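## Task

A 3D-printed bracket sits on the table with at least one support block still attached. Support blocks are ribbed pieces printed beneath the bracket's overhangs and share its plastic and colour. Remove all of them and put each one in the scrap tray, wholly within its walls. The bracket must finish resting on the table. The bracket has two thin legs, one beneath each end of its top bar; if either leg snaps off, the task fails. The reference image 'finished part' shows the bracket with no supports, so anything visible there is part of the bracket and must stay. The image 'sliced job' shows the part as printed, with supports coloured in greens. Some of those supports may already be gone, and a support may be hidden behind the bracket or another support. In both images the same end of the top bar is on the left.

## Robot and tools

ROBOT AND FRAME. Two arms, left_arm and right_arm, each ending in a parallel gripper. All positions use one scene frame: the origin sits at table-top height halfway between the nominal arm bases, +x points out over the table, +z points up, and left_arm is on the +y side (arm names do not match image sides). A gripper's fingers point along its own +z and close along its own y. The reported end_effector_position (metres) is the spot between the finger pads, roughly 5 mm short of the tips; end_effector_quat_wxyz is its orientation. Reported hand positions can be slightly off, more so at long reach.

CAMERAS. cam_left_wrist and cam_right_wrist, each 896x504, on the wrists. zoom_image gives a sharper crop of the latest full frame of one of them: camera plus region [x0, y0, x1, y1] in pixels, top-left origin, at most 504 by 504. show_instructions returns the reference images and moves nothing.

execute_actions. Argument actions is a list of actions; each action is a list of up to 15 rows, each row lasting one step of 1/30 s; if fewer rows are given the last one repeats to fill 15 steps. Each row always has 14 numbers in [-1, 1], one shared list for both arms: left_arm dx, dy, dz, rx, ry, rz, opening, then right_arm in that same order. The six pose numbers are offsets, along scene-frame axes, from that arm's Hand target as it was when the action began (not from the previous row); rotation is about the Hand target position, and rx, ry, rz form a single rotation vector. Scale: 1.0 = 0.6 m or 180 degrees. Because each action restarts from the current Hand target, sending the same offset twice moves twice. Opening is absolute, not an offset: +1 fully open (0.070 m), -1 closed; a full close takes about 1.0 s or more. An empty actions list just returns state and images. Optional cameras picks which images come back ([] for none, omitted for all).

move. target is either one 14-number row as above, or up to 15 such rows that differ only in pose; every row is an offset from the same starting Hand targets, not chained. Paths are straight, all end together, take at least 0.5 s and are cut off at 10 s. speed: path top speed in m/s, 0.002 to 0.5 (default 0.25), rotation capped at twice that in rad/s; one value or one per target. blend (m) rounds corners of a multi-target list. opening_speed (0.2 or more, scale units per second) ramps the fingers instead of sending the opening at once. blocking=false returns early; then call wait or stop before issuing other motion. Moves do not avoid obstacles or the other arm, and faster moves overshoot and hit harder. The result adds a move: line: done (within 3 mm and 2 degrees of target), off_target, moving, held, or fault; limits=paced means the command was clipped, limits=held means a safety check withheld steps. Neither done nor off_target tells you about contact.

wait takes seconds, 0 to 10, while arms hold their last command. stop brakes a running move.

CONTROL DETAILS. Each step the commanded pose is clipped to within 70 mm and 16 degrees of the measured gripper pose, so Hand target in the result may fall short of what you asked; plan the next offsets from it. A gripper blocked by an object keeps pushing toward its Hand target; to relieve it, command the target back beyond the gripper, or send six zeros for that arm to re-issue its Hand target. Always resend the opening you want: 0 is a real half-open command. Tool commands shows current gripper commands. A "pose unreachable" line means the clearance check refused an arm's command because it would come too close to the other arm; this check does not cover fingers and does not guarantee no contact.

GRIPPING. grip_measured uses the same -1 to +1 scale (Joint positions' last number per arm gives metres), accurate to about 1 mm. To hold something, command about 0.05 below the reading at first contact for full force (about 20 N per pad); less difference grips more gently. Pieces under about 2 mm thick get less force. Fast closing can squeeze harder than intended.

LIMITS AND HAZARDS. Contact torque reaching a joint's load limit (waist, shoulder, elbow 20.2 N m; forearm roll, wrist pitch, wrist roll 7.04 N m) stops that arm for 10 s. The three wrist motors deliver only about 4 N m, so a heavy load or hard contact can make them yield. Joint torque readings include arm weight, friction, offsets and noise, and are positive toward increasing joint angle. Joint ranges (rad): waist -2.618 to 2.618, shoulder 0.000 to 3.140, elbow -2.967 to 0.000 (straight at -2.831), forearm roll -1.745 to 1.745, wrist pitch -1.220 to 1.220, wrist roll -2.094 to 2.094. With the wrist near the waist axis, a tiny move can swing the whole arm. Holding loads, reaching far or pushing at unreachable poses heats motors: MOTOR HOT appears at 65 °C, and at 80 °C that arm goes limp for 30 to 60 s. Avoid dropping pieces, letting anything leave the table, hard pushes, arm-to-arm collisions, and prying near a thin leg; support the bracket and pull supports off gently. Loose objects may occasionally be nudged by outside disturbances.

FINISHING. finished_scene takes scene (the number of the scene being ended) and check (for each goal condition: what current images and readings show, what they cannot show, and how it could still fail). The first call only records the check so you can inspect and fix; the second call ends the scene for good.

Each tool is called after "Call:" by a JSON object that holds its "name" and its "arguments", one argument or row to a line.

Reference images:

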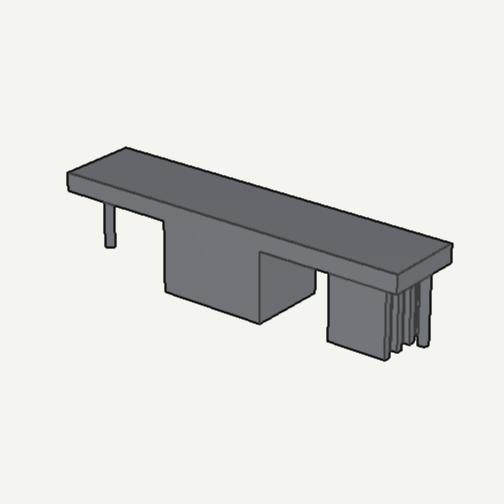

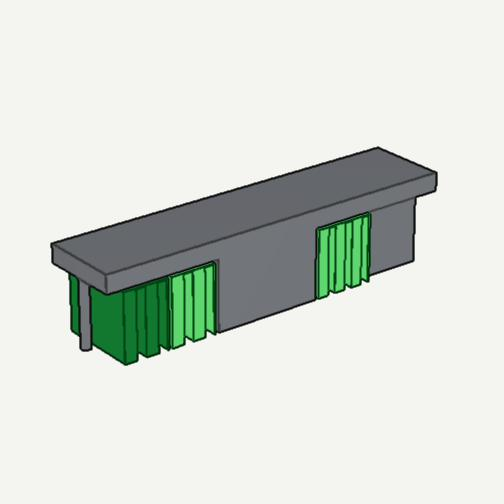

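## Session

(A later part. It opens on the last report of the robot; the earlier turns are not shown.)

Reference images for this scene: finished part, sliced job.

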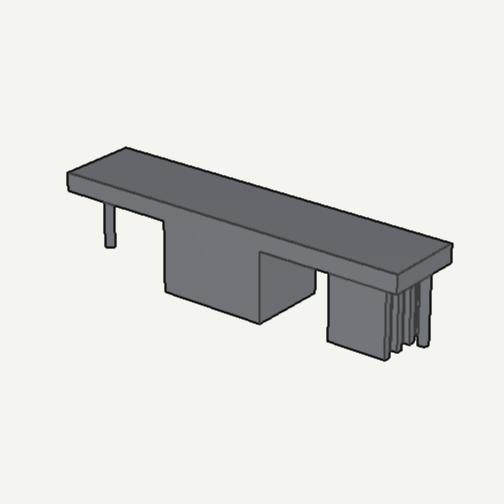

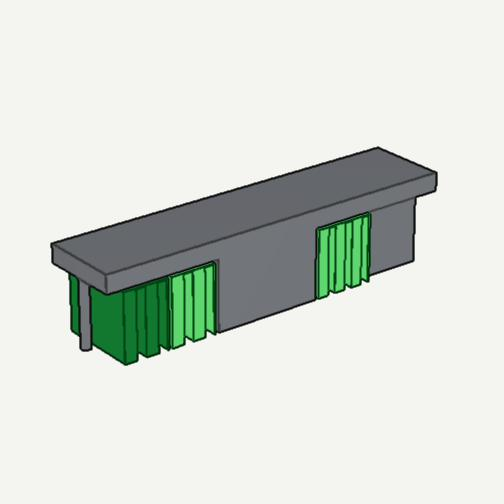

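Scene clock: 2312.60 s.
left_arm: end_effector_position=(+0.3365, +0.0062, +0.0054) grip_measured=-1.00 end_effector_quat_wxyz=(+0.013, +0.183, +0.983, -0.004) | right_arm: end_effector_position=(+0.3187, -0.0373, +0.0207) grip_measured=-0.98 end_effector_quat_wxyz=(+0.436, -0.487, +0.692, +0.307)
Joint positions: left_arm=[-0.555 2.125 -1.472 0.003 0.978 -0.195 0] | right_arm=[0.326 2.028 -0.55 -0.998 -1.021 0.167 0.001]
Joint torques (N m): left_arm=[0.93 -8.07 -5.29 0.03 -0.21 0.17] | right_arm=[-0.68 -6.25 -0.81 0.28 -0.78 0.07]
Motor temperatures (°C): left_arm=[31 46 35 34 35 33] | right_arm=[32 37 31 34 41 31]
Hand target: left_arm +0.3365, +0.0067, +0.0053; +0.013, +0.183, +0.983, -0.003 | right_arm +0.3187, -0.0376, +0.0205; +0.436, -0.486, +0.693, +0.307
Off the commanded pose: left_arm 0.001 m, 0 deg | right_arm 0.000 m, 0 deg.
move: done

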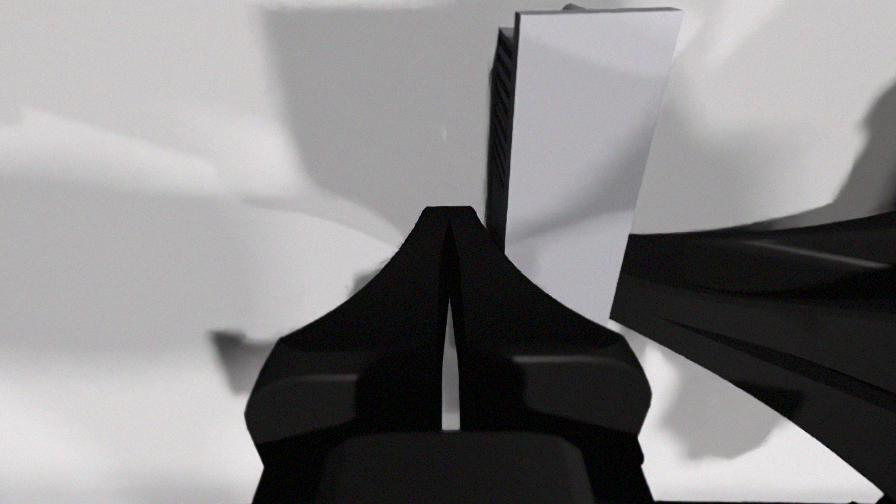

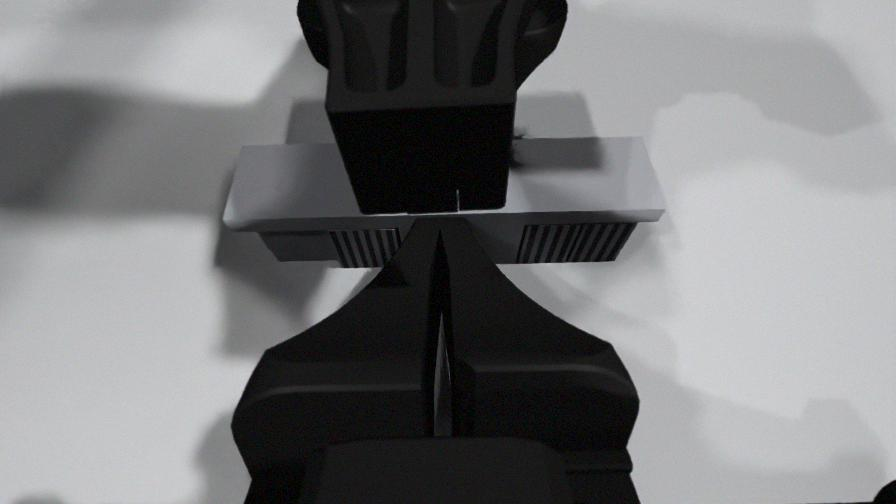

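Call:
{"name": "move", "arguments": {
  "target": [-0.0033,-0.0086,0,0,0,0,-1, 0.00227,0.00627,0,0,0,0,-1],
  "speed": 0.03
}}

Call:
{"name": "zoom_image", "arguments": {
  "camera": "cam_left_wrist",
  "region": [400, 0, 720, 320]
}}

Scene clock: 2319.73 s.
left_arm: end_effector_position=(+0.3360, +0.0050, +0.0050) grip_measured=-1.00 end_effector_quat_wxyz=(+0.013, +0.184, +0.983, +0.001) | right_arm: end_effector_position=(+0.3199, -0.0353, +0.0199) grip_measured=-0.98 end_effector_quat_wxyz=(+0.435, -0.485, +0.694, +0.306)
Joint positions: left_arm=[-0.563 2.129 -1.478 0.014 0.983 -0.208 0] | right_arm=[0.335 2.031 -0.556 -0.987 -1.014 0.173 0.001]
Joint torques (N m): left_arm=[-10.99 -8.54 -7.05 -4.32 -1.16 0.08] | right_arm=[3.85 -5.39 -5.09 0.54 -1.09 0.11]
Motor temperatures (°C): left_arm=[32 45 35 34 35 33] | right_arm=[32 37 31 34 40 31]
Hand target: left_arm +0.3347, +0.0015, +0.0053; +0.013, +0.183, +0.983, -0.003 | right_arm +0.3201, -0.0338, +0.0205; +0.436, -0.486, +0.693, +0.307
Off the commanded pose: left_arm 0.004 m, 1 deg | right_arm 0.002 m, 0 deg.
move: off_target (left_arm)

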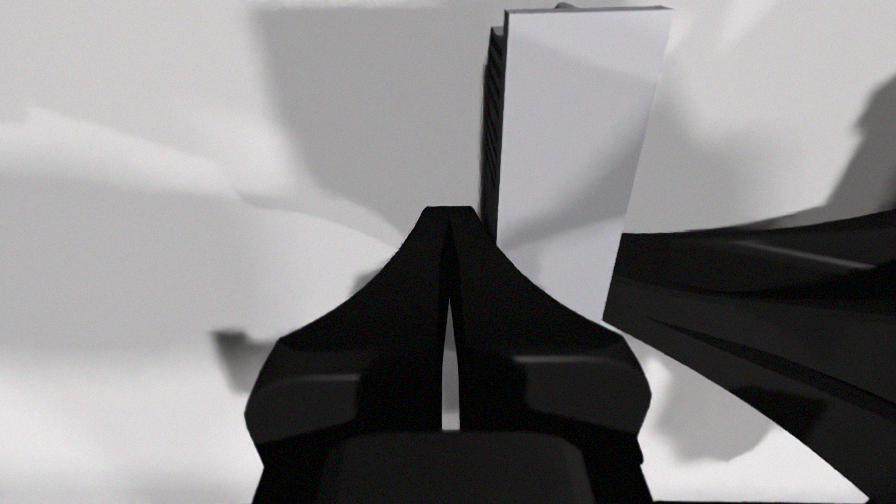

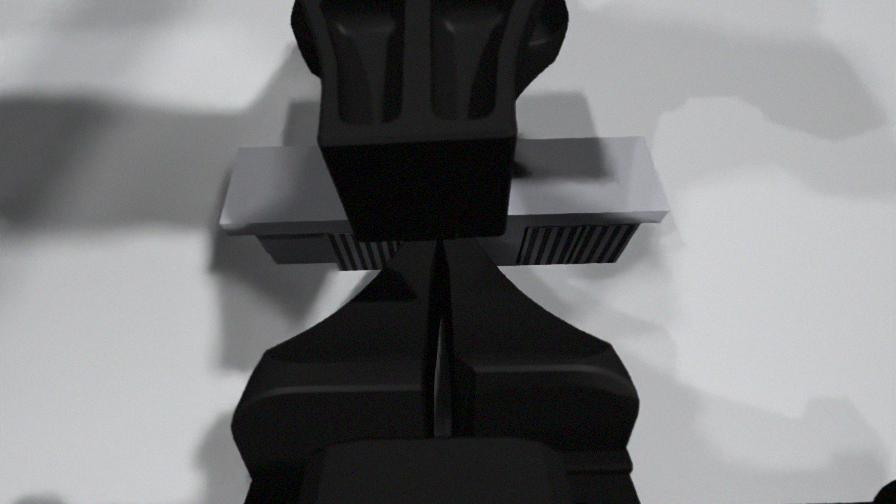

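Scaled by 1.575 from the camera's 896x504 image, which has a finer 1280x720 frame.

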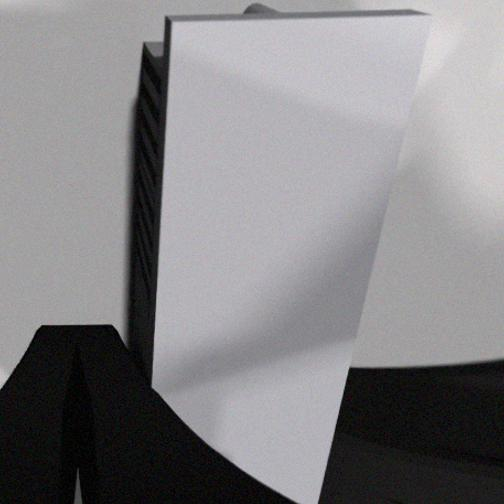

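Call:
{"name": "move", "arguments": {
  "target": [0.0018,0.0047,0,0,0,0,-1, 0,0,0,0,0,0,-1],
  "speed": 0.03,
  "cameras": ["cam_left_wrist"]
}}

Scene clock: 2327.30 s.
left_arm: end_effector_position=(+0.3366, +0.0051, +0.0056) grip_measured=-1.00 end_effector_quat_wxyz=(+0.014, +0.185, +0.983, -0.001) | right_arm: end_effector_position=(+0.3199, -0.0338, +0.0204) grip_measured=-0.98 end_effector_quat_wxyz=(+0.436, -0.486, +0.693, +0.307)
Joint positions: left_arm=[-0.56 2.127 -1.476 0.01 0.98 -0.201 0] | right_arm=[0.339 2.032 -0.559 -0.987 -1.016 0.173 0.001]
Joint torques (N m): left_arm=[-11.28 -11.02 -6.69 -5.09 -1.64 0.1] | right_arm=[5.4 -9.19 -6.18 0.07 -2.36 -0.09]
Motor temperatures (°C): left_arm=[33 46 36 47 37 33] | right_arm=[32 38 32 34 48 31]
Hand target: left_arm +0.3357, +0.0044, +0.0053; +0.013, +0.183, +0.983, -0.003 | right_arm +0.3201, -0.0338, +0.0205; +0.436, -0.486, +0.693, +0.307
Off the commanded pose: left_arm 0.001 m, 0 deg | right_arm 0.000 m, 0 deg.
move: done
Images, in order (width x height): cam_left_wrist 896x504.

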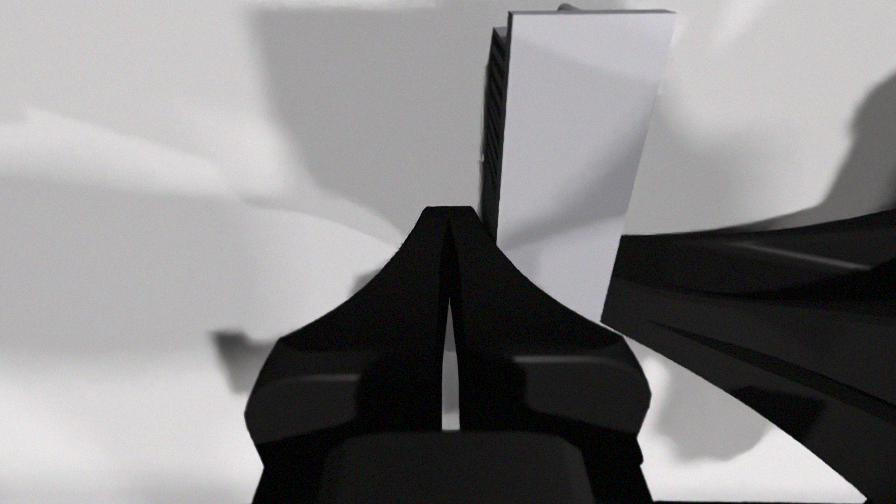

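Call:
{"name": "move", "arguments": {
  "target": [0.0015,0.0039,0,0,0,0,-1, 0,0,0,0,0,0,-1],
  "speed": 0.03,
  "cameras": ["cam_left_wrist", "cam_right_wrist"]
}}

Scene clock: 2331.70 s.
left_arm: end_effector_position=(+0.3363, +0.0058, +0.0055) grip_measured=-1.00 end_effector_quat_wxyz=(+0.013, +0.183, +0.983, -0.005) | right_arm: end_effector_position=(+0.3199, -0.0338, +0.0204) grip_measured=-0.98 end_effector_quat_wxyz=(+0.436, -0.486, +0.693, +0.307)
Joint positions: left_arm=[-0.555 2.125 -1.473 0.001 0.979 -0.195 0] | right_arm=[0.339 2.032 -0.559 -0.987 -1.016 0.173 0.001]
Joint torques (N m): left_arm=[-8.58 -10.71 -5.98 -3.88 -1.2 0.12] | right_arm=[4.2 -7.75 -5.38 0.47 -2.18 -0.04]
Motor temperatures (°C): left_arm=[33 46 36 54 37 33] | right_arm=[32 38 32 34 51 31]
Hand target: left_arm +0.3365, +0.0067, +0.0053; +0.013, +0.183, +0.983, -0.003 | right_arm +0.3201, -0.0338, +0.0205; +0.436, -0.486, +0.693, +0.307
Off the commanded pose: left_arm 0.001 m, 0 deg | right_arm 0.000 m, 0 deg.
move: done

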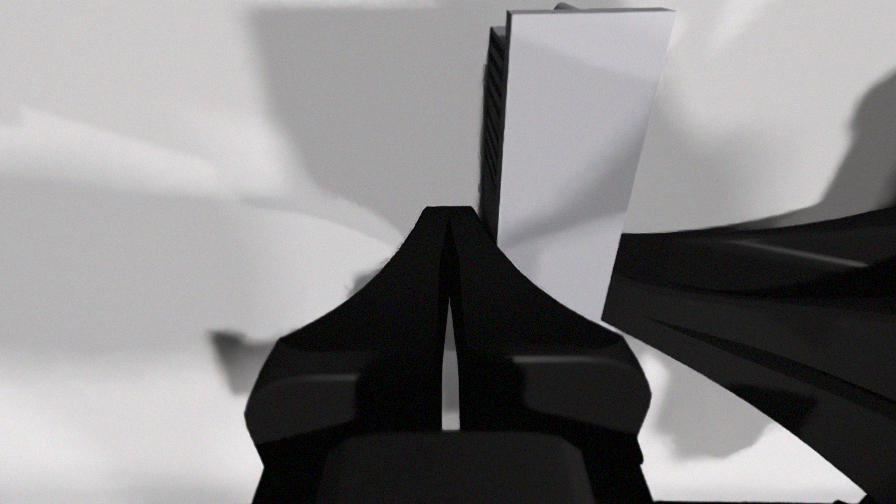

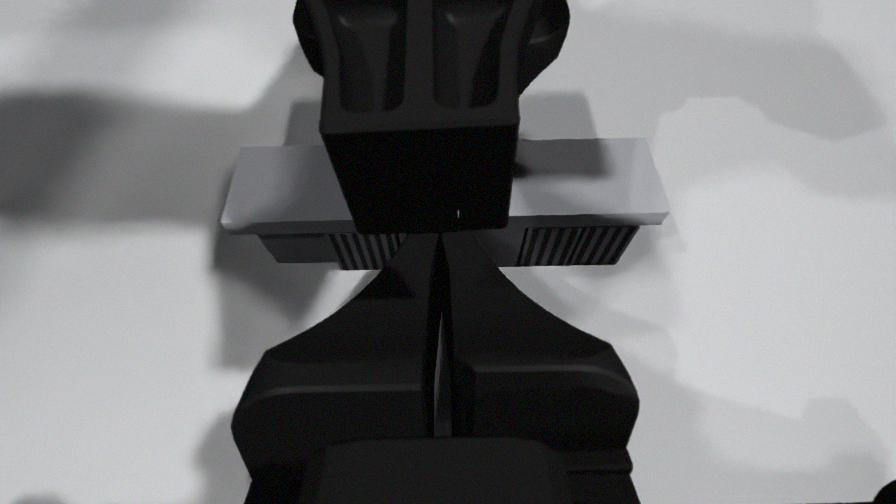

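Call:
{"name": "move", "arguments": {
  "target": [0.0012,0.0031,0,0,0,0,-1, 0,0,0,0,0,0,-1],
  "speed": 0.03,
  "cameras": ["cam_left_wrist"]
}}

Scene clock: 2341.67 s.
left_arm: end_effector_position=(+0.3367, +0.0078, +0.0048) grip_measured=-1.00 end_effector_quat_wxyz=(+0.012, +0.184, +0.983, -0.004) | right_arm: end_effector_position=(+0.3199, -0.0338, +0.0204) grip_measured=-0.98 end_effector_quat_wxyz=(+0.436, -0.486, +0.693, +0.307)
Joint positions: left_arm=[-0.551 2.125 -1.47 0.001 0.978 -0.19 0] | right_arm=[0.339 2.032 -0.559 -0.987 -1.016 0.173 0.001]
Joint torques (N m): left_arm=[-1.53 -10.5 -4.83 -1.06 -0.54 0.15] | right_arm=[1.48 -8.48 -2.91 0.31 -1.17 0.06]
Motor temperatures (°C): left_arm=[33 46 36 53 37 33] | right_arm=[32 38 32 34 51 31]
Hand target: left_arm +0.3372, +0.0086, +0.0052; +0.013, +0.183, +0.983, -0.004 | right_arm +0.3201, -0.0338, +0.0205; +0.436, -0.486, +0.693, +0.307
Off the commanded pose: left_arm 0.001 m, 0 deg | right_arm 0.000 m, 0 deg.
move: done
Images, in order (width x height): cam_left_wrist 896x504.

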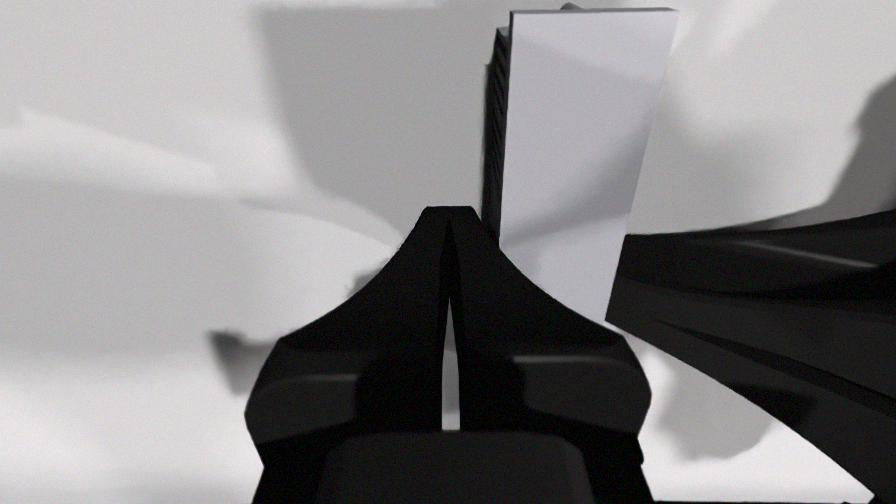

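Call:
{"name": "move", "arguments": {
  "target": [0,0,0,0,0,0,-1, 0.0002,0.0008,0.0075,0,0,0,-1],
  "speed": 0.015,
  "cameras": ["cam_left_wrist","cam_right_wrist"]
}}

Scene clock: 2345.53 s.
left_arm: end_effector_position=(+0.3371, +0.0083, +0.0052) grip_measured=-1.00 end_effector_quat_wxyz=(+0.013, +0.184, +0.983, -0.004) | right_arm: end_effector_position=(+0.3203, -0.0336, +0.0250) grip_measured=-0.98 end_effector_quat_wxyz=(+0.436, -0.486, +0.693, +0.307)
Joint positions: left_arm=[-0.55 2.124 -1.47 0.003 0.978 -0.19 0] | right_arm=[0.34 2.013 -0.56 -0.995 -1.005 0.193 0.001]
Joint torques (N m): left_arm=[0.27 -10.35 -4.63 -0.31 -0.3 0.09] | right_arm=[0.97 -7.92 -2.56 0.06 -0.68 0.06]
Motor temperatures (°C): left_arm=[33 46 36 51 37 33] | right_arm=[32 38 32 34 50 31]
Hand target: left_arm +0.3372, +0.0086, +0.0052; +0.013, +0.183, +0.983, -0.004 | right_arm +0.3202, -0.0334, +0.0250; +0.436, -0.486, +0.693, +0.307
Off the commanded pose: left_arm 0.000 m, 0 deg | right_arm 0.000 m, 0 deg.
move: done

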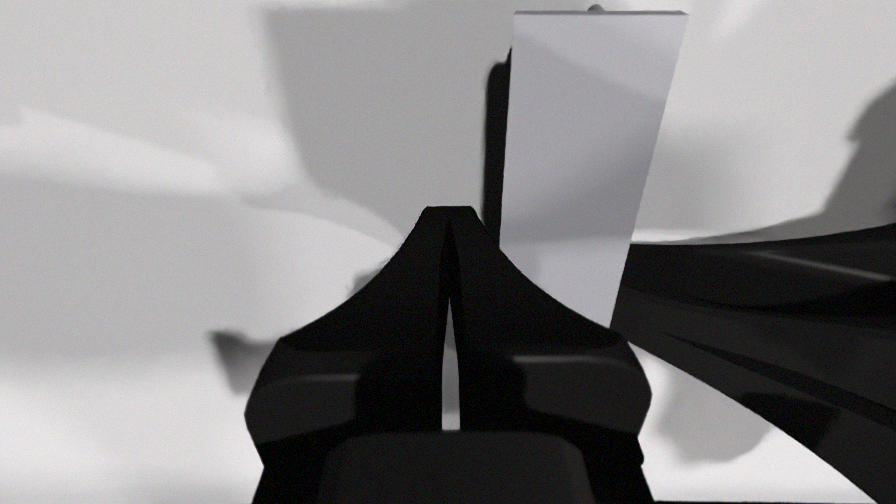

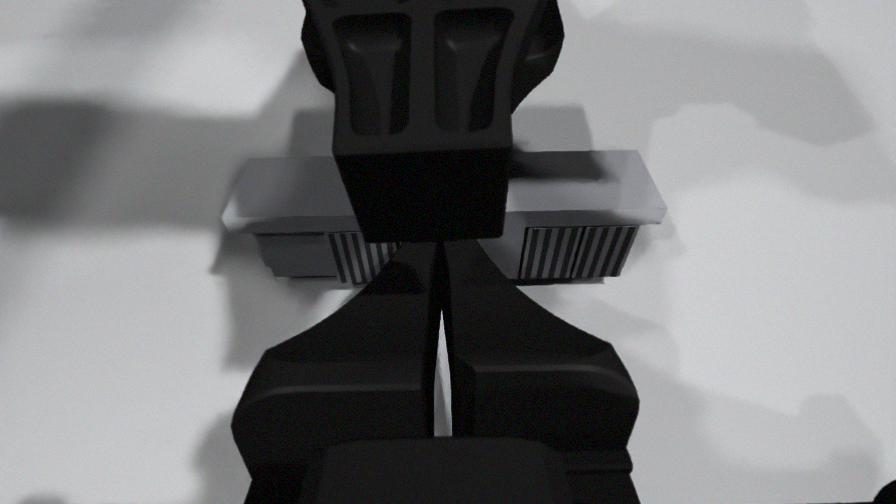

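Call:
{"name": "move", "arguments": {
  "target": [0,0,0,0,0,0,-1, 0.0006,0.0017,0.0057,0,0,0,-1],
  "speed": 0.015,
  "cameras": ["cam_left_wrist","cam_right_wrist"]
}}

Scene clock: 2353.63 s.
left_arm: end_effector_position=(+0.3371, +0.0083, +0.0052) grip_measured=-1.00 end_effector_quat_wxyz=(+0.013, +0.184, +0.983, -0.004) | right_arm: end_effector_position=(+0.3204, -0.0323, +0.0283) grip_measured=-0.98 end_effector_quat_wxyz=(+0.436, -0.486, +0.693, +0.307)
Joint positions: left_arm=[-0.55 2.124 -1.47 0.003 0.978 -0.19 0] | right_arm=[0.345 1.999 -0.563 -1 -0.994 0.209 0.001]
Joint torques (N m): left_arm=[0.2 -10.2 -4.79 -0.34 -0.31 0.03] | right_arm=[0.59 -7.92 -2.33 0.05 -0.6 0.09]
Motor temperatures (°C): left_arm=[33 46 35 47 36 33] | right_arm=[32 38 32 34 48 31]
Hand target: left_arm +0.3372, +0.0086, +0.0052; +0.013, +0.183, +0.983, -0.004 | right_arm +0.3206, -0.0324, +0.0285; +0.436, -0.486, +0.693, +0.307
Off the commanded pose: left_arm 0.000 m, 0 deg | right_arm 0.000 m, 0 deg.
move: done

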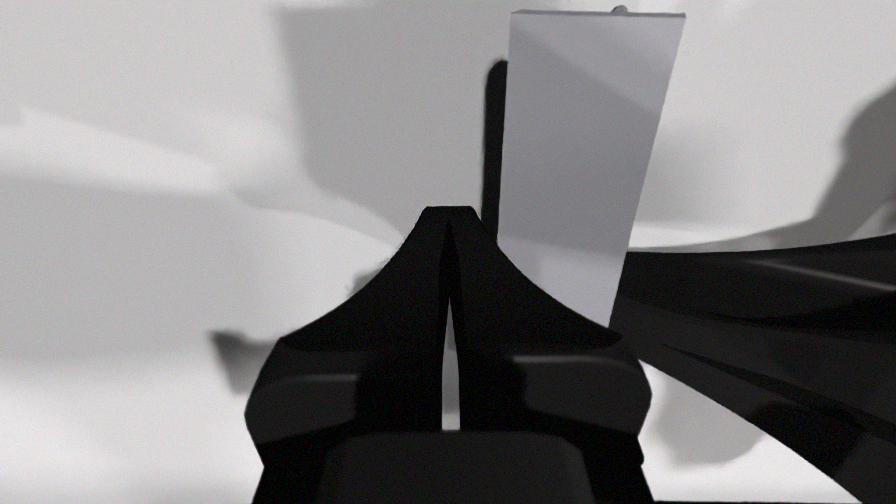

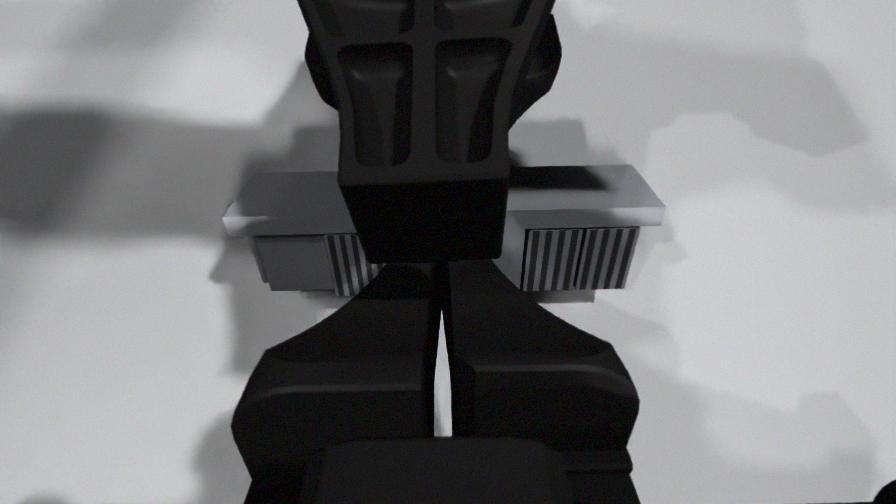

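Call:
{"name": "move", "arguments": {
  "target": [0,0,0,0,0,0,-1, 0.0003,0.0008,0.0063,0,0,0,-1],
  "speed": 0.015,
  "cameras": ["cam_left_wrist","cam_right_wrist"]
}}

Scene clock: 2390.37 s.
left_arm: end_effector_position=(+0.3371, +0.0083, +0.0052) grip_measured=-1.00 end_effector_quat_wxyz=(+0.013, +0.184, +0.983, -0.004) | right_arm: end_effector_position=(+0.3207, -0.0323, +0.0319) grip_measured=-0.98 end_effector_quat_wxyz=(+0.435, -0.485, +0.693, +0.307)
Joint positions: left_arm=[-0.55 2.124 -1.47 0.003 0.978 -0.19 0] | right_arm=[0.345 1.982 -0.564 -1.008 -0.984 0.227 0.001]
Joint torques (N m): left_arm=[-0.02 -9.72 -5.26 -0.02 -0.33 0.16] | right_arm=[0.42 -7.97 -2.4 0.09 -0.59 0.09]
Motor temperatures (°C): left_arm=[32 46 35 39 36 33] | right_arm=[32 37 31 33 42 31]
Hand target: left_arm +0.3372, +0.0086, +0.0052; +0.013, +0.183, +0.983, -0.004 | right_arm +0.3208, -0.0319, +0.0323; +0.436, -0.486, +0.693, +0.307
Off the commanded pose: left_arm 0.000 m, 0 deg | right_arm 0.001 m, 0 deg.
move: done

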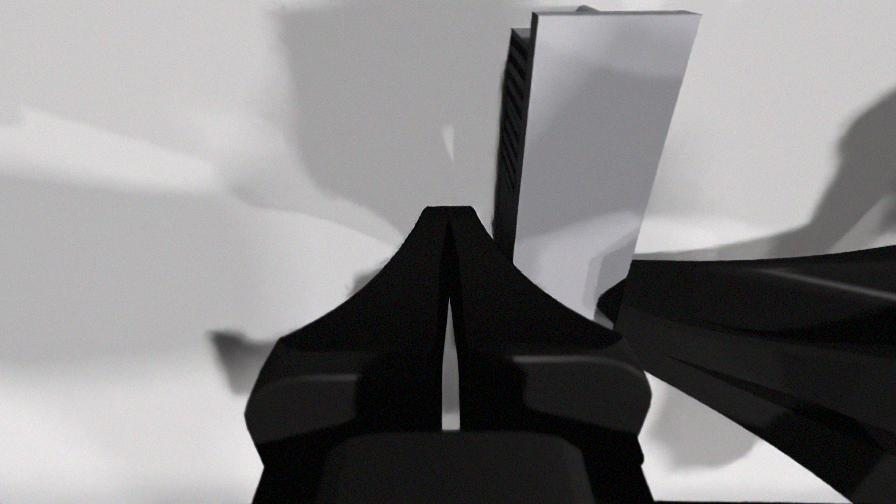

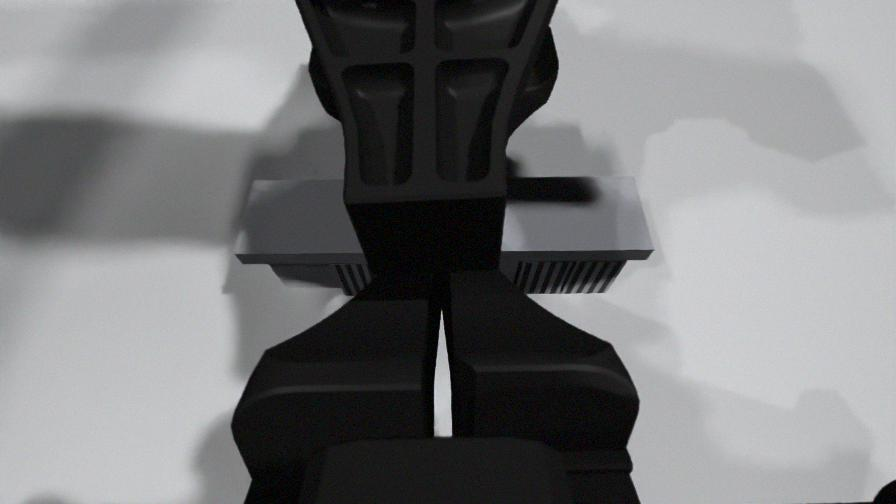

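Call:
{"name": "move", "arguments": {
  "target": [
    [0,0,0,0,0,0,-1, -0.0034,-0.0094,0.0,0,0,0,-1],
    [-0.0033,-0.0086,0,0,0,0,-1, -0.0034,-0.0094,-0.0230,0,0,0,-1]
  ],
  "speed": 0.05,
  "cameras": ["cam_left_wrist","cam_right_wrist"]
}}

Scene clock: 2404.00 s.
left_arm: end_effector_position=(+0.3362, +0.0044, +0.0058) grip_measured=-1.00 end_effector_quat_wxyz=(+0.014, +0.183, +0.983, -0.002) | right_arm: end_effector_position=(+0.3189, -0.0374, +0.0188) grip_measured=-0.98 end_effector_quat_wxyz=(+0.437, -0.486, +0.692, +0.307)
Joint positions: left_arm=[-0.561 2.126 -1.477 0.007 0.981 -0.204 0] | right_arm=[0.325 2.038 -0.55 -0.992 -1.028 0.157 0.001]
Joint torques (N m): left_arm=[-2.78 -7.52 -5.57 -1.06 -0.48 0.12] | right_arm=[-0.18 -6.18 -1.14 0.05 -0.57 0.08]
Motor temperatures (°C): left_arm=[32 46 35 37 36 33] | right_arm=[32 38 31 34 41 31]
Hand target: left_arm +0.3354, +0.0034, +0.0053; +0.013, +0.183, +0.983, -0.003 | right_arm +0.3187, -0.0375, +0.0184; +0.436, -0.486, +0.693, +0.307
Off the commanded pose: left_arm 0.001 m, 0 deg | right_arm 0.000 m, 0 deg.
move: done

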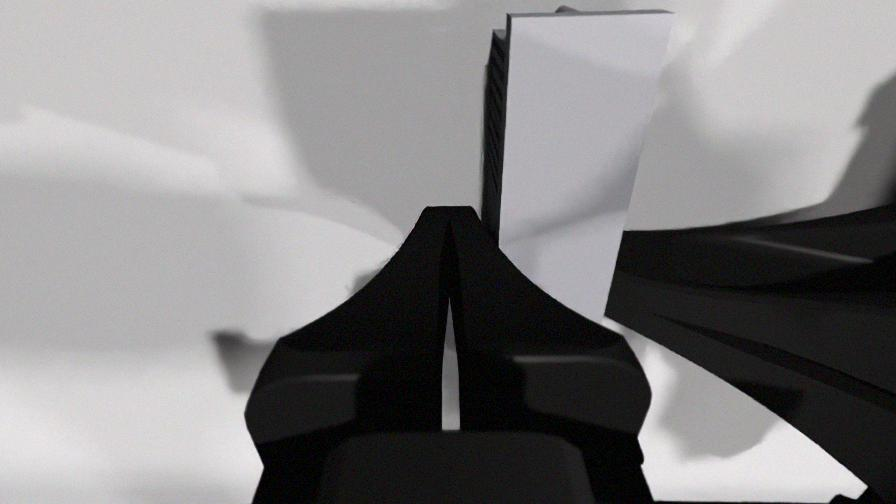

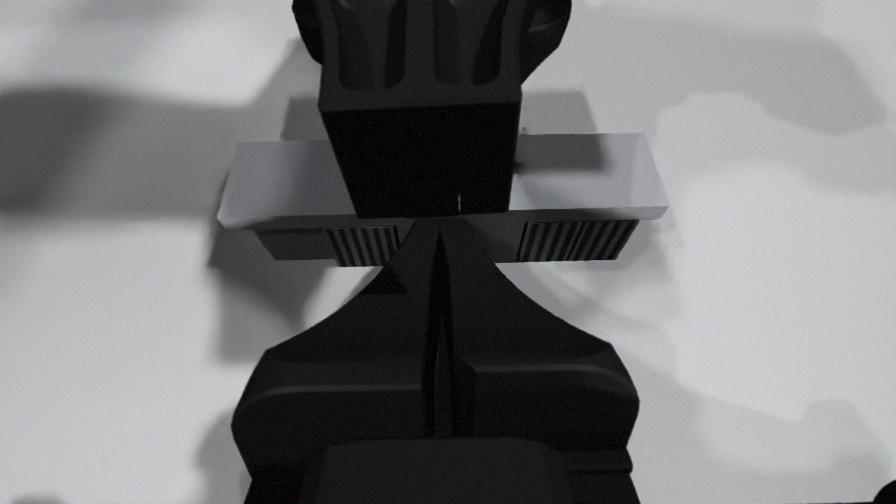

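Call:
{"name": "move", "arguments": {
  "target": [0,0,0,0,0,0,-1, 0.0008,0.0022,0.0003,0,0,0,-1],
  "speed": 0.015,
  "cameras": ["cam_right_wrist"]
}}

Scene clock: 2409.30 s.
left_arm: end_effector_position=(+0.3357, +0.0039, +0.0055) grip_measured=-1.00 end_effector_quat_wxyz=(+0.013, +0.183, +0.983, -0.003) | right_arm: end_effector_position=(+0.3191, -0.0366, +0.0185) grip_measured=-0.98 end_effector_quat_wxyz=(+0.436, -0.486, +0.693, +0.307)
Joint positions: left_arm=[-0.562 2.127 -1.477 0.006 0.981 -0.204 0] | right_arm=[0.329 2.038 -0.552 -0.989 -1.024 0.161 0.001]
Joint torques (N m): left_arm=[-5.8 -6.81 -4.21 -2.86 -0.66 0.16] | right_arm=[2.86 -4.89 -3.93 0.45 -0.66 0.12]
Motor temperatures (°C): left_arm=[32 45 35 38 36 33] | right_arm=[32 38 31 34 41 31]
Hand target: left_arm +0.3354, +0.0034, +0.0053; +0.013, +0.183, +0.983, -0.003 | right_arm +0.3192, -0.0362, +0.0186; +0.436, -0.486, +0.693, +0.307
Off the commanded pose: left_arm 0.001 m, 0 deg | right_arm 0.000 m, 0 deg.
move: done
Images, in order (width x height): cam_right_wrist 896x504.

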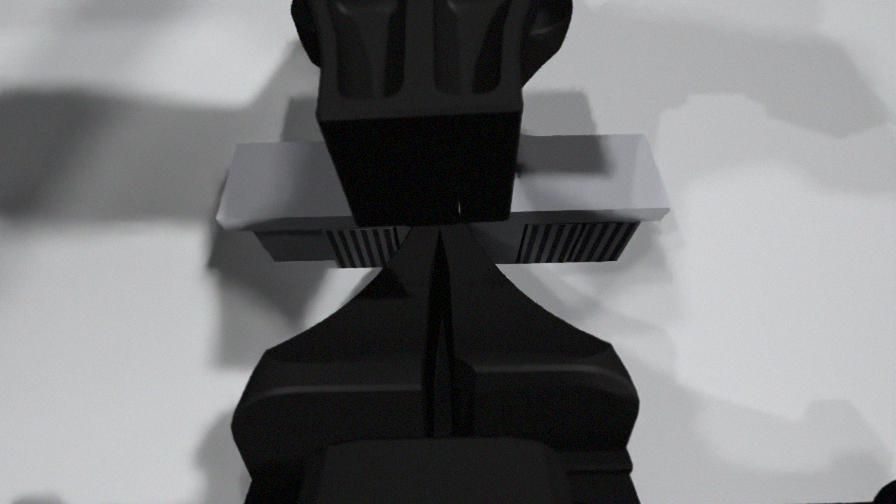

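Call:
{"name": "move", "arguments": {
  "target": [0,0,0,0,0,0,-1, 0.0001,0.0002,0.0083,0,0,0,-1],
  "speed": 0.015,
  "cameras": ["cam_right_wrist"]
}}

Scene clock: 2412.47 s.
left_arm: end_effector_position=(+0.3354, +0.0035, +0.0051) grip_measured=-1.00 end_effector_quat_wxyz=(+0.013, +0.184, +0.983, -0.003) | right_arm: end_effector_position=(+0.3190, -0.0360, +0.0235) grip_measured=-0.98 end_effector_quat_wxyz=(+0.436, -0.486, +0.692, +0.307)
Joint positions: left_arm=[-0.563 2.128 -1.477 0.005 0.981 -0.204 0] | right_arm=[0.331 2.017 -0.553 -1.001 -1.012 0.183 0.001]
Joint torques (N m): left_arm=[-8.5 -8.21 -5.58 -3.88 -0.88 0.12] | right_arm=[3.27 -8.32 -4.29 0.83 -1.58 0.05]
Motor temperatures (°C): left_arm=[32 45 35 40 36 33] | right_arm=[32 38 31 34 41 31]
Hand target: left_arm +0.3354, +0.0034, +0.0053; +0.013, +0.183, +0.983, -0.003 | right_arm +0.3193, -0.0361, +0.0236; +0.436, -0.486, +0.693, +0.307
Off the commanded pose: left_arm 0.000 m, 0 deg | right_arm 0.000 m, 0 deg.
move: done
Images, in order (width x height): cam_right_wrist 896x504.

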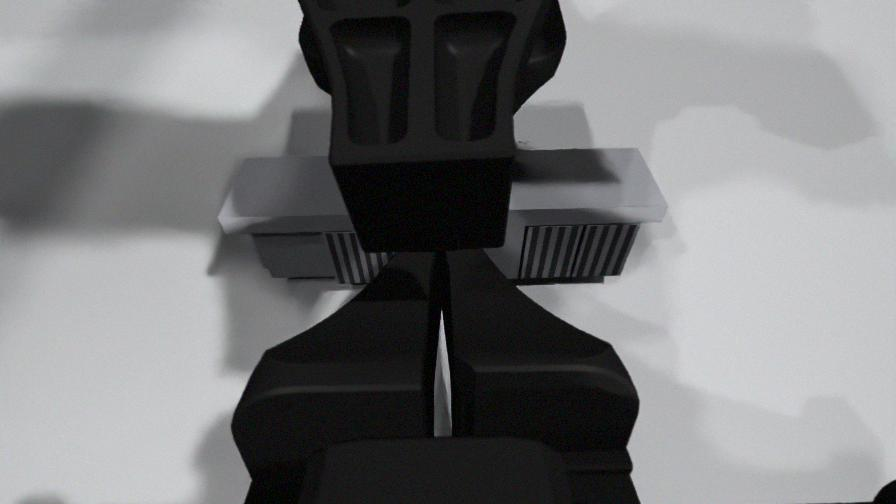

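Call:
{"name": "move", "arguments": {
  "target": [0,0,0,0,0,0,-1, 0.0001,0.0003,0.0055,0,0,0,-1],
  "speed": 0.015,
  "cameras": ["cam_right_wrist"]
}}

Scene clock: 2419.13 s.
left_arm: end_effector_position=(+0.3353, +0.0033, +0.0051) grip_measured=-1.00 end_effector_quat_wxyz=(+0.013, +0.183, +0.983, -0.003) | right_arm: end_effector_position=(+0.3193, -0.0360, +0.0272) grip_measured=-0.98 end_effector_quat_wxyz=(+0.436, -0.486, +0.692, +0.307)
Joint positions: left_arm=[-0.563 2.128 -1.477 0.004 0.981 -0.204 0] | right_arm=[0.331 2.002 -0.553 -1.007 -1.005 0.197 0.001]
Joint torques (N m): left_arm=[-7.7 -9.46 -6.4 -3.17 -0.85 0.07] | right_arm=[3.14 -7.49 -4.11 0.32 -0.95 0.09]
Motor temperatures (°C): left_arm=[33 45 35 45 36 33] | right_arm=[32 38 31 34 43 31]
Hand target: left_arm +0.3354, +0.0034, +0.0053; +0.013, +0.183, +0.983, -0.003 | right_arm +0.3193, -0.0359, +0.0269; +0.436, -0.486, +0.693, +0.307
Off the commanded pose: left_arm 0.000 m, 0 deg | right_arm 0.000 m, 0 deg.
move: done
Images, in order (width x height): cam_right_wrist 896x504.

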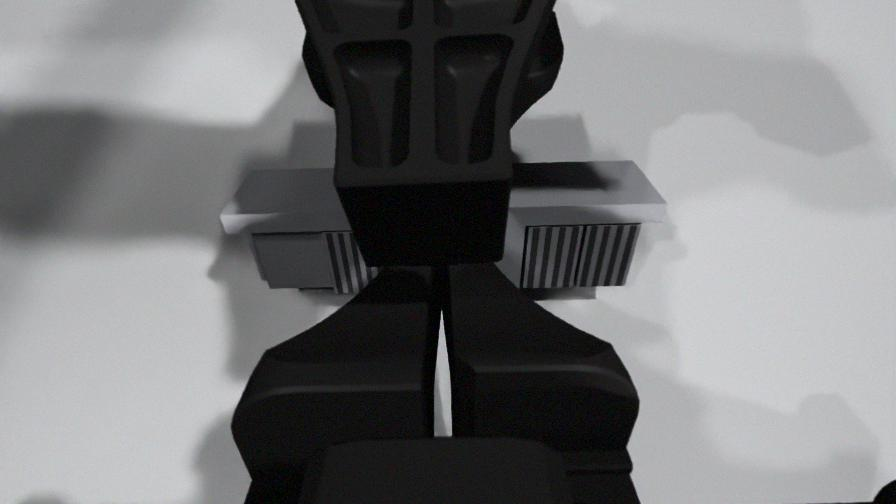

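Call:
{"name": "move", "arguments": {
  "target": [0,0,0,0,0,0,-1, -0.00105,-0.0029,0.0057,-0.1044,0.038,0,-1],
  "speed": 0.05,
  "cameras": ["cam_left_wrist","cam_right_wrist"]
}}

Scene clock: 2467.53 s.
left_arm: end_effector_position=(+0.3354, +0.0032, +0.0055) grip_measured=-1.00 end_effector_quat_wxyz=(+0.013, +0.183, +0.983, -0.004) | right_arm: end_effector_position=(+0.3194, -0.0366, +0.0272) grip_measured=-0.98 end_effector_quat_wxyz=(+0.413, -0.495, +0.707, +0.290)
Joint positions: left_arm=[-0.563 2.127 -1.477 0.004 0.981 -0.204 0] | right_arm=[0.352 1.951 -0.57 -1.043 -0.9 0.277 0.001]
Joint torques (N m): left_arm=[-5.18 -8.99 -5.68 -2.25 -0.7 0.03] | right_arm=[2.19 -6.77 -3.86 0.57 -1.18 -0.06]
Motor temperatures (°C): left_arm=[33 48 36 49 36 33] | right_arm=[32 37 31 34 42 31]
Hand target: left_arm +0.3354, +0.0034, +0.0053; +0.013, +0.183, +0.983, -0.003 | right_arm +0.3194, -0.0365, +0.0273; +0.414, -0.495, +0.706, +0.291
Off the commanded pose: left_arm 0.000 m, 0 deg | right_arm 0.003 m, 16 deg.
move: held (right_arm; a check stopped the path); limits=held
pose unreachable (right arm): on one or more control steps of this call, first in action 0 (counted from 0), this arm could not follow its commanded pose, so it was not sent that pose on those steps. It may still have moved: this result reports where it is.
cause: moving toward the commanded pose would bring a part of the arm too close to another arm (this arm's gripper and a part of the left arm just beyond its joint 6 (wrist roll), at the place that arm is still heading or pushing toward).

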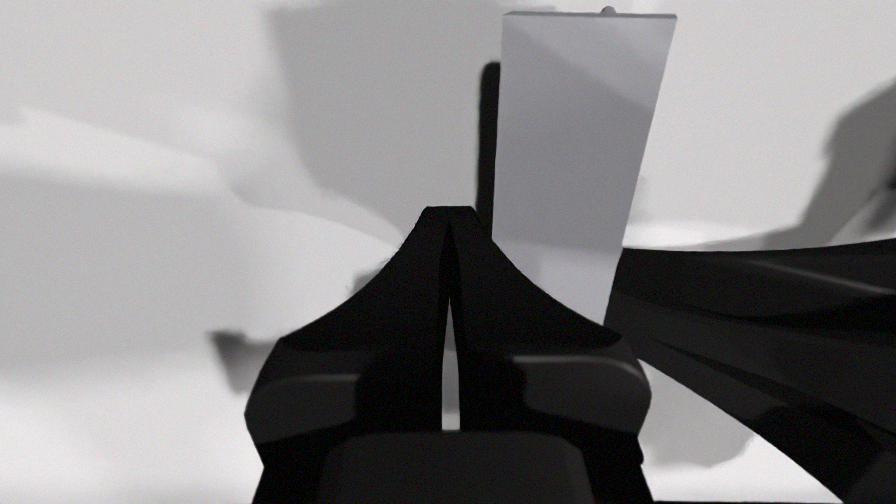

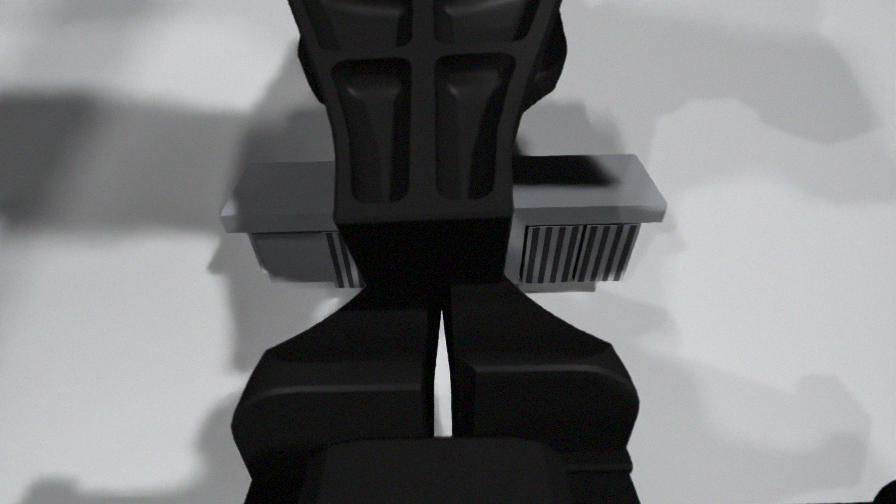

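Call:
{"name": "move", "arguments": {
  "target": [-0.0039,-0.0102,0.0008,-0.1038,0.0398,0,-1, 0,0,0,0,0,0,-1],
  "speed": 0.05,
  "cameras": ["cam_left_wrist","cam_right_wrist"]
}}

Scene clock: 2509.67 s.
left_arm: end_effector_position=(+0.3321, -0.0039, +0.0057) grip_measured=-1.00 end_effector_quat_wxyz=(-0.017, +0.180, +0.967, -0.178) | right_arm: end_effector_position=(+0.3193, -0.0365, +0.0271) grip_measured=-0.98 end_effector_quat_wxyz=(+0.413, -0.495, +0.707, +0.291)
Joint positions: left_arm=[-0.391 2.122 -1.405 -0.445 0.946 0.234 0] | right_arm=[0.352 1.951 -0.57 -1.043 -0.901 0.276 0.001]
Joint torques (N m): left_arm=[-7.15 -8.9 -5.18 -3.18 0.51 0.03] | right_arm=[2.18 -7.67 -4.65 0.39 -1.41 -0.08]
Motor temperatures (°C): left_arm=[33 46 36 50 36 33] | right_arm=[32 36 31 34 43 31]
Hand target: left_arm +0.3317, -0.0037, +0.0053; -0.018, +0.180, +0.967, -0.177 | right_arm +0.3194, -0.0365, +0.0273; +0.414, -0.495, +0.706, +0.291
Off the commanded pose: left_arm 0.002 m, 1 deg | right_arm 0.000 m, 0 deg.
move: done

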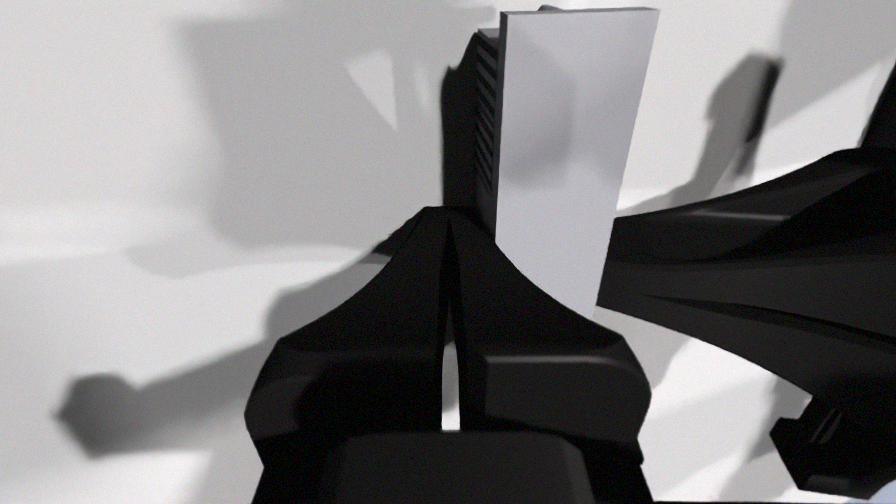

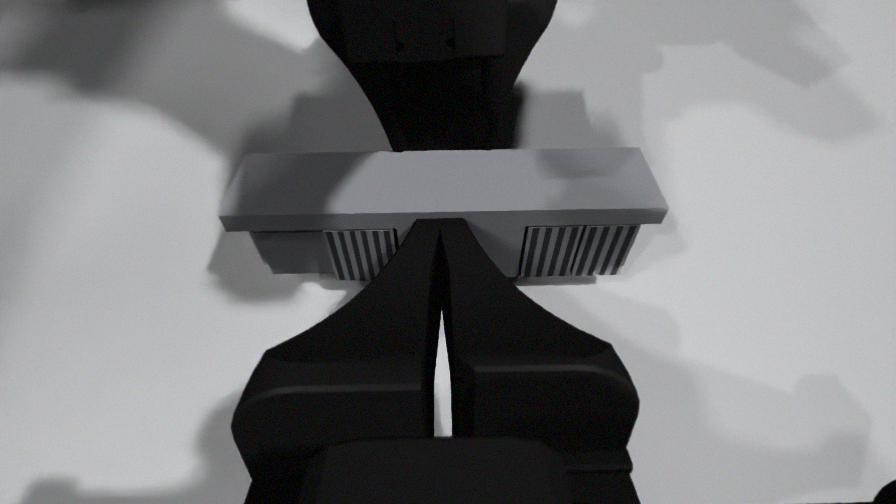

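Call:
{"name": "move", "arguments": {
  "target": [0,0,0,0,0,0,-1, -0.00283,-0.00783,0,0,0,0,-1],
  "speed": 0.02,
  "cameras": ["cam_left_wrist","cam_right_wrist"]
}}

Scene clock: 2555.63 s.
left_arm: end_effector_position=(+0.3309, -0.0055, +0.0060) grip_measured=-1.00 end_effector_quat_wxyz=(-0.019, +0.180, +0.967, -0.179) | right_arm: end_effector_position=(+0.3179, -0.0403, +0.0277) grip_measured=-0.98 end_effector_quat_wxyz=(+0.414, -0.495, +0.706, +0.292)
Joint positions: left_arm=[-0.394 2.122 -1.405 -0.449 0.948 0.233 0] | right_arm=[0.337 1.947 -0.559 -1.055 -0.912 0.27 0.001]
Joint torques (N m): left_arm=[0.56 -9.16 -5.21 -0.57 -0.15 0.17] | right_arm=[-0.88 -7.82 -1.3 0.16 -0.68 -0.05]
Motor temperatures (°C): left_arm=[34 45 35 61 37 33] | right_arm=[32 37 32 34 50 31]
Hand target: left_arm +0.3317, -0.0037, +0.0053; -0.018, +0.180, +0.967, -0.177 | right_arm +0.3177, -0.0412, +0.0273; +0.414, -0.495, +0.706, +0.291
Off the commanded pose: left_arm 0.002 m, 0 deg | right_arm 0.001 m, 0 deg.
move: done

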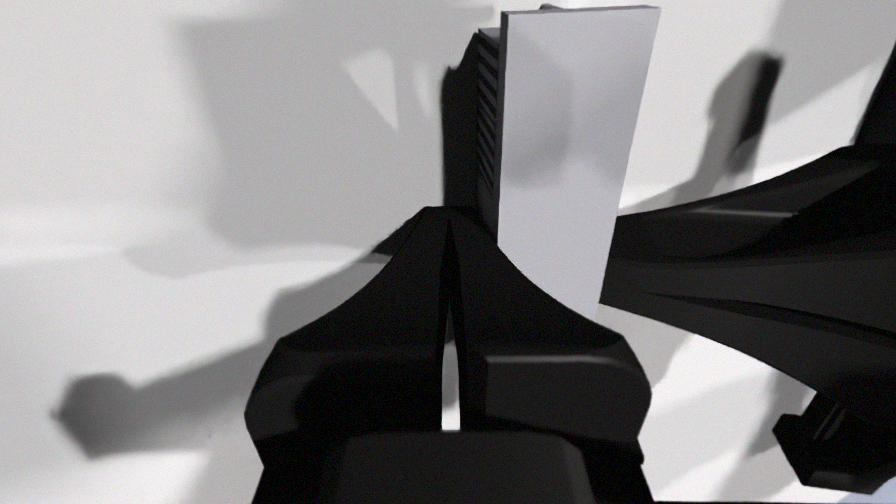

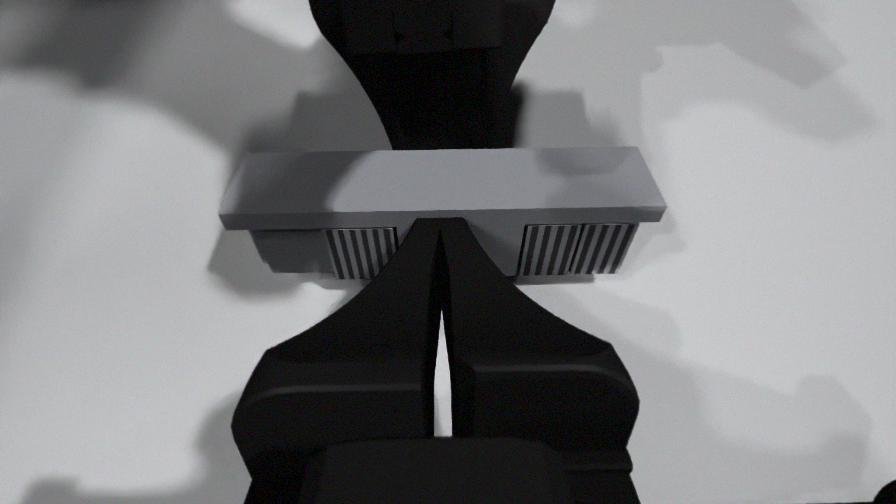

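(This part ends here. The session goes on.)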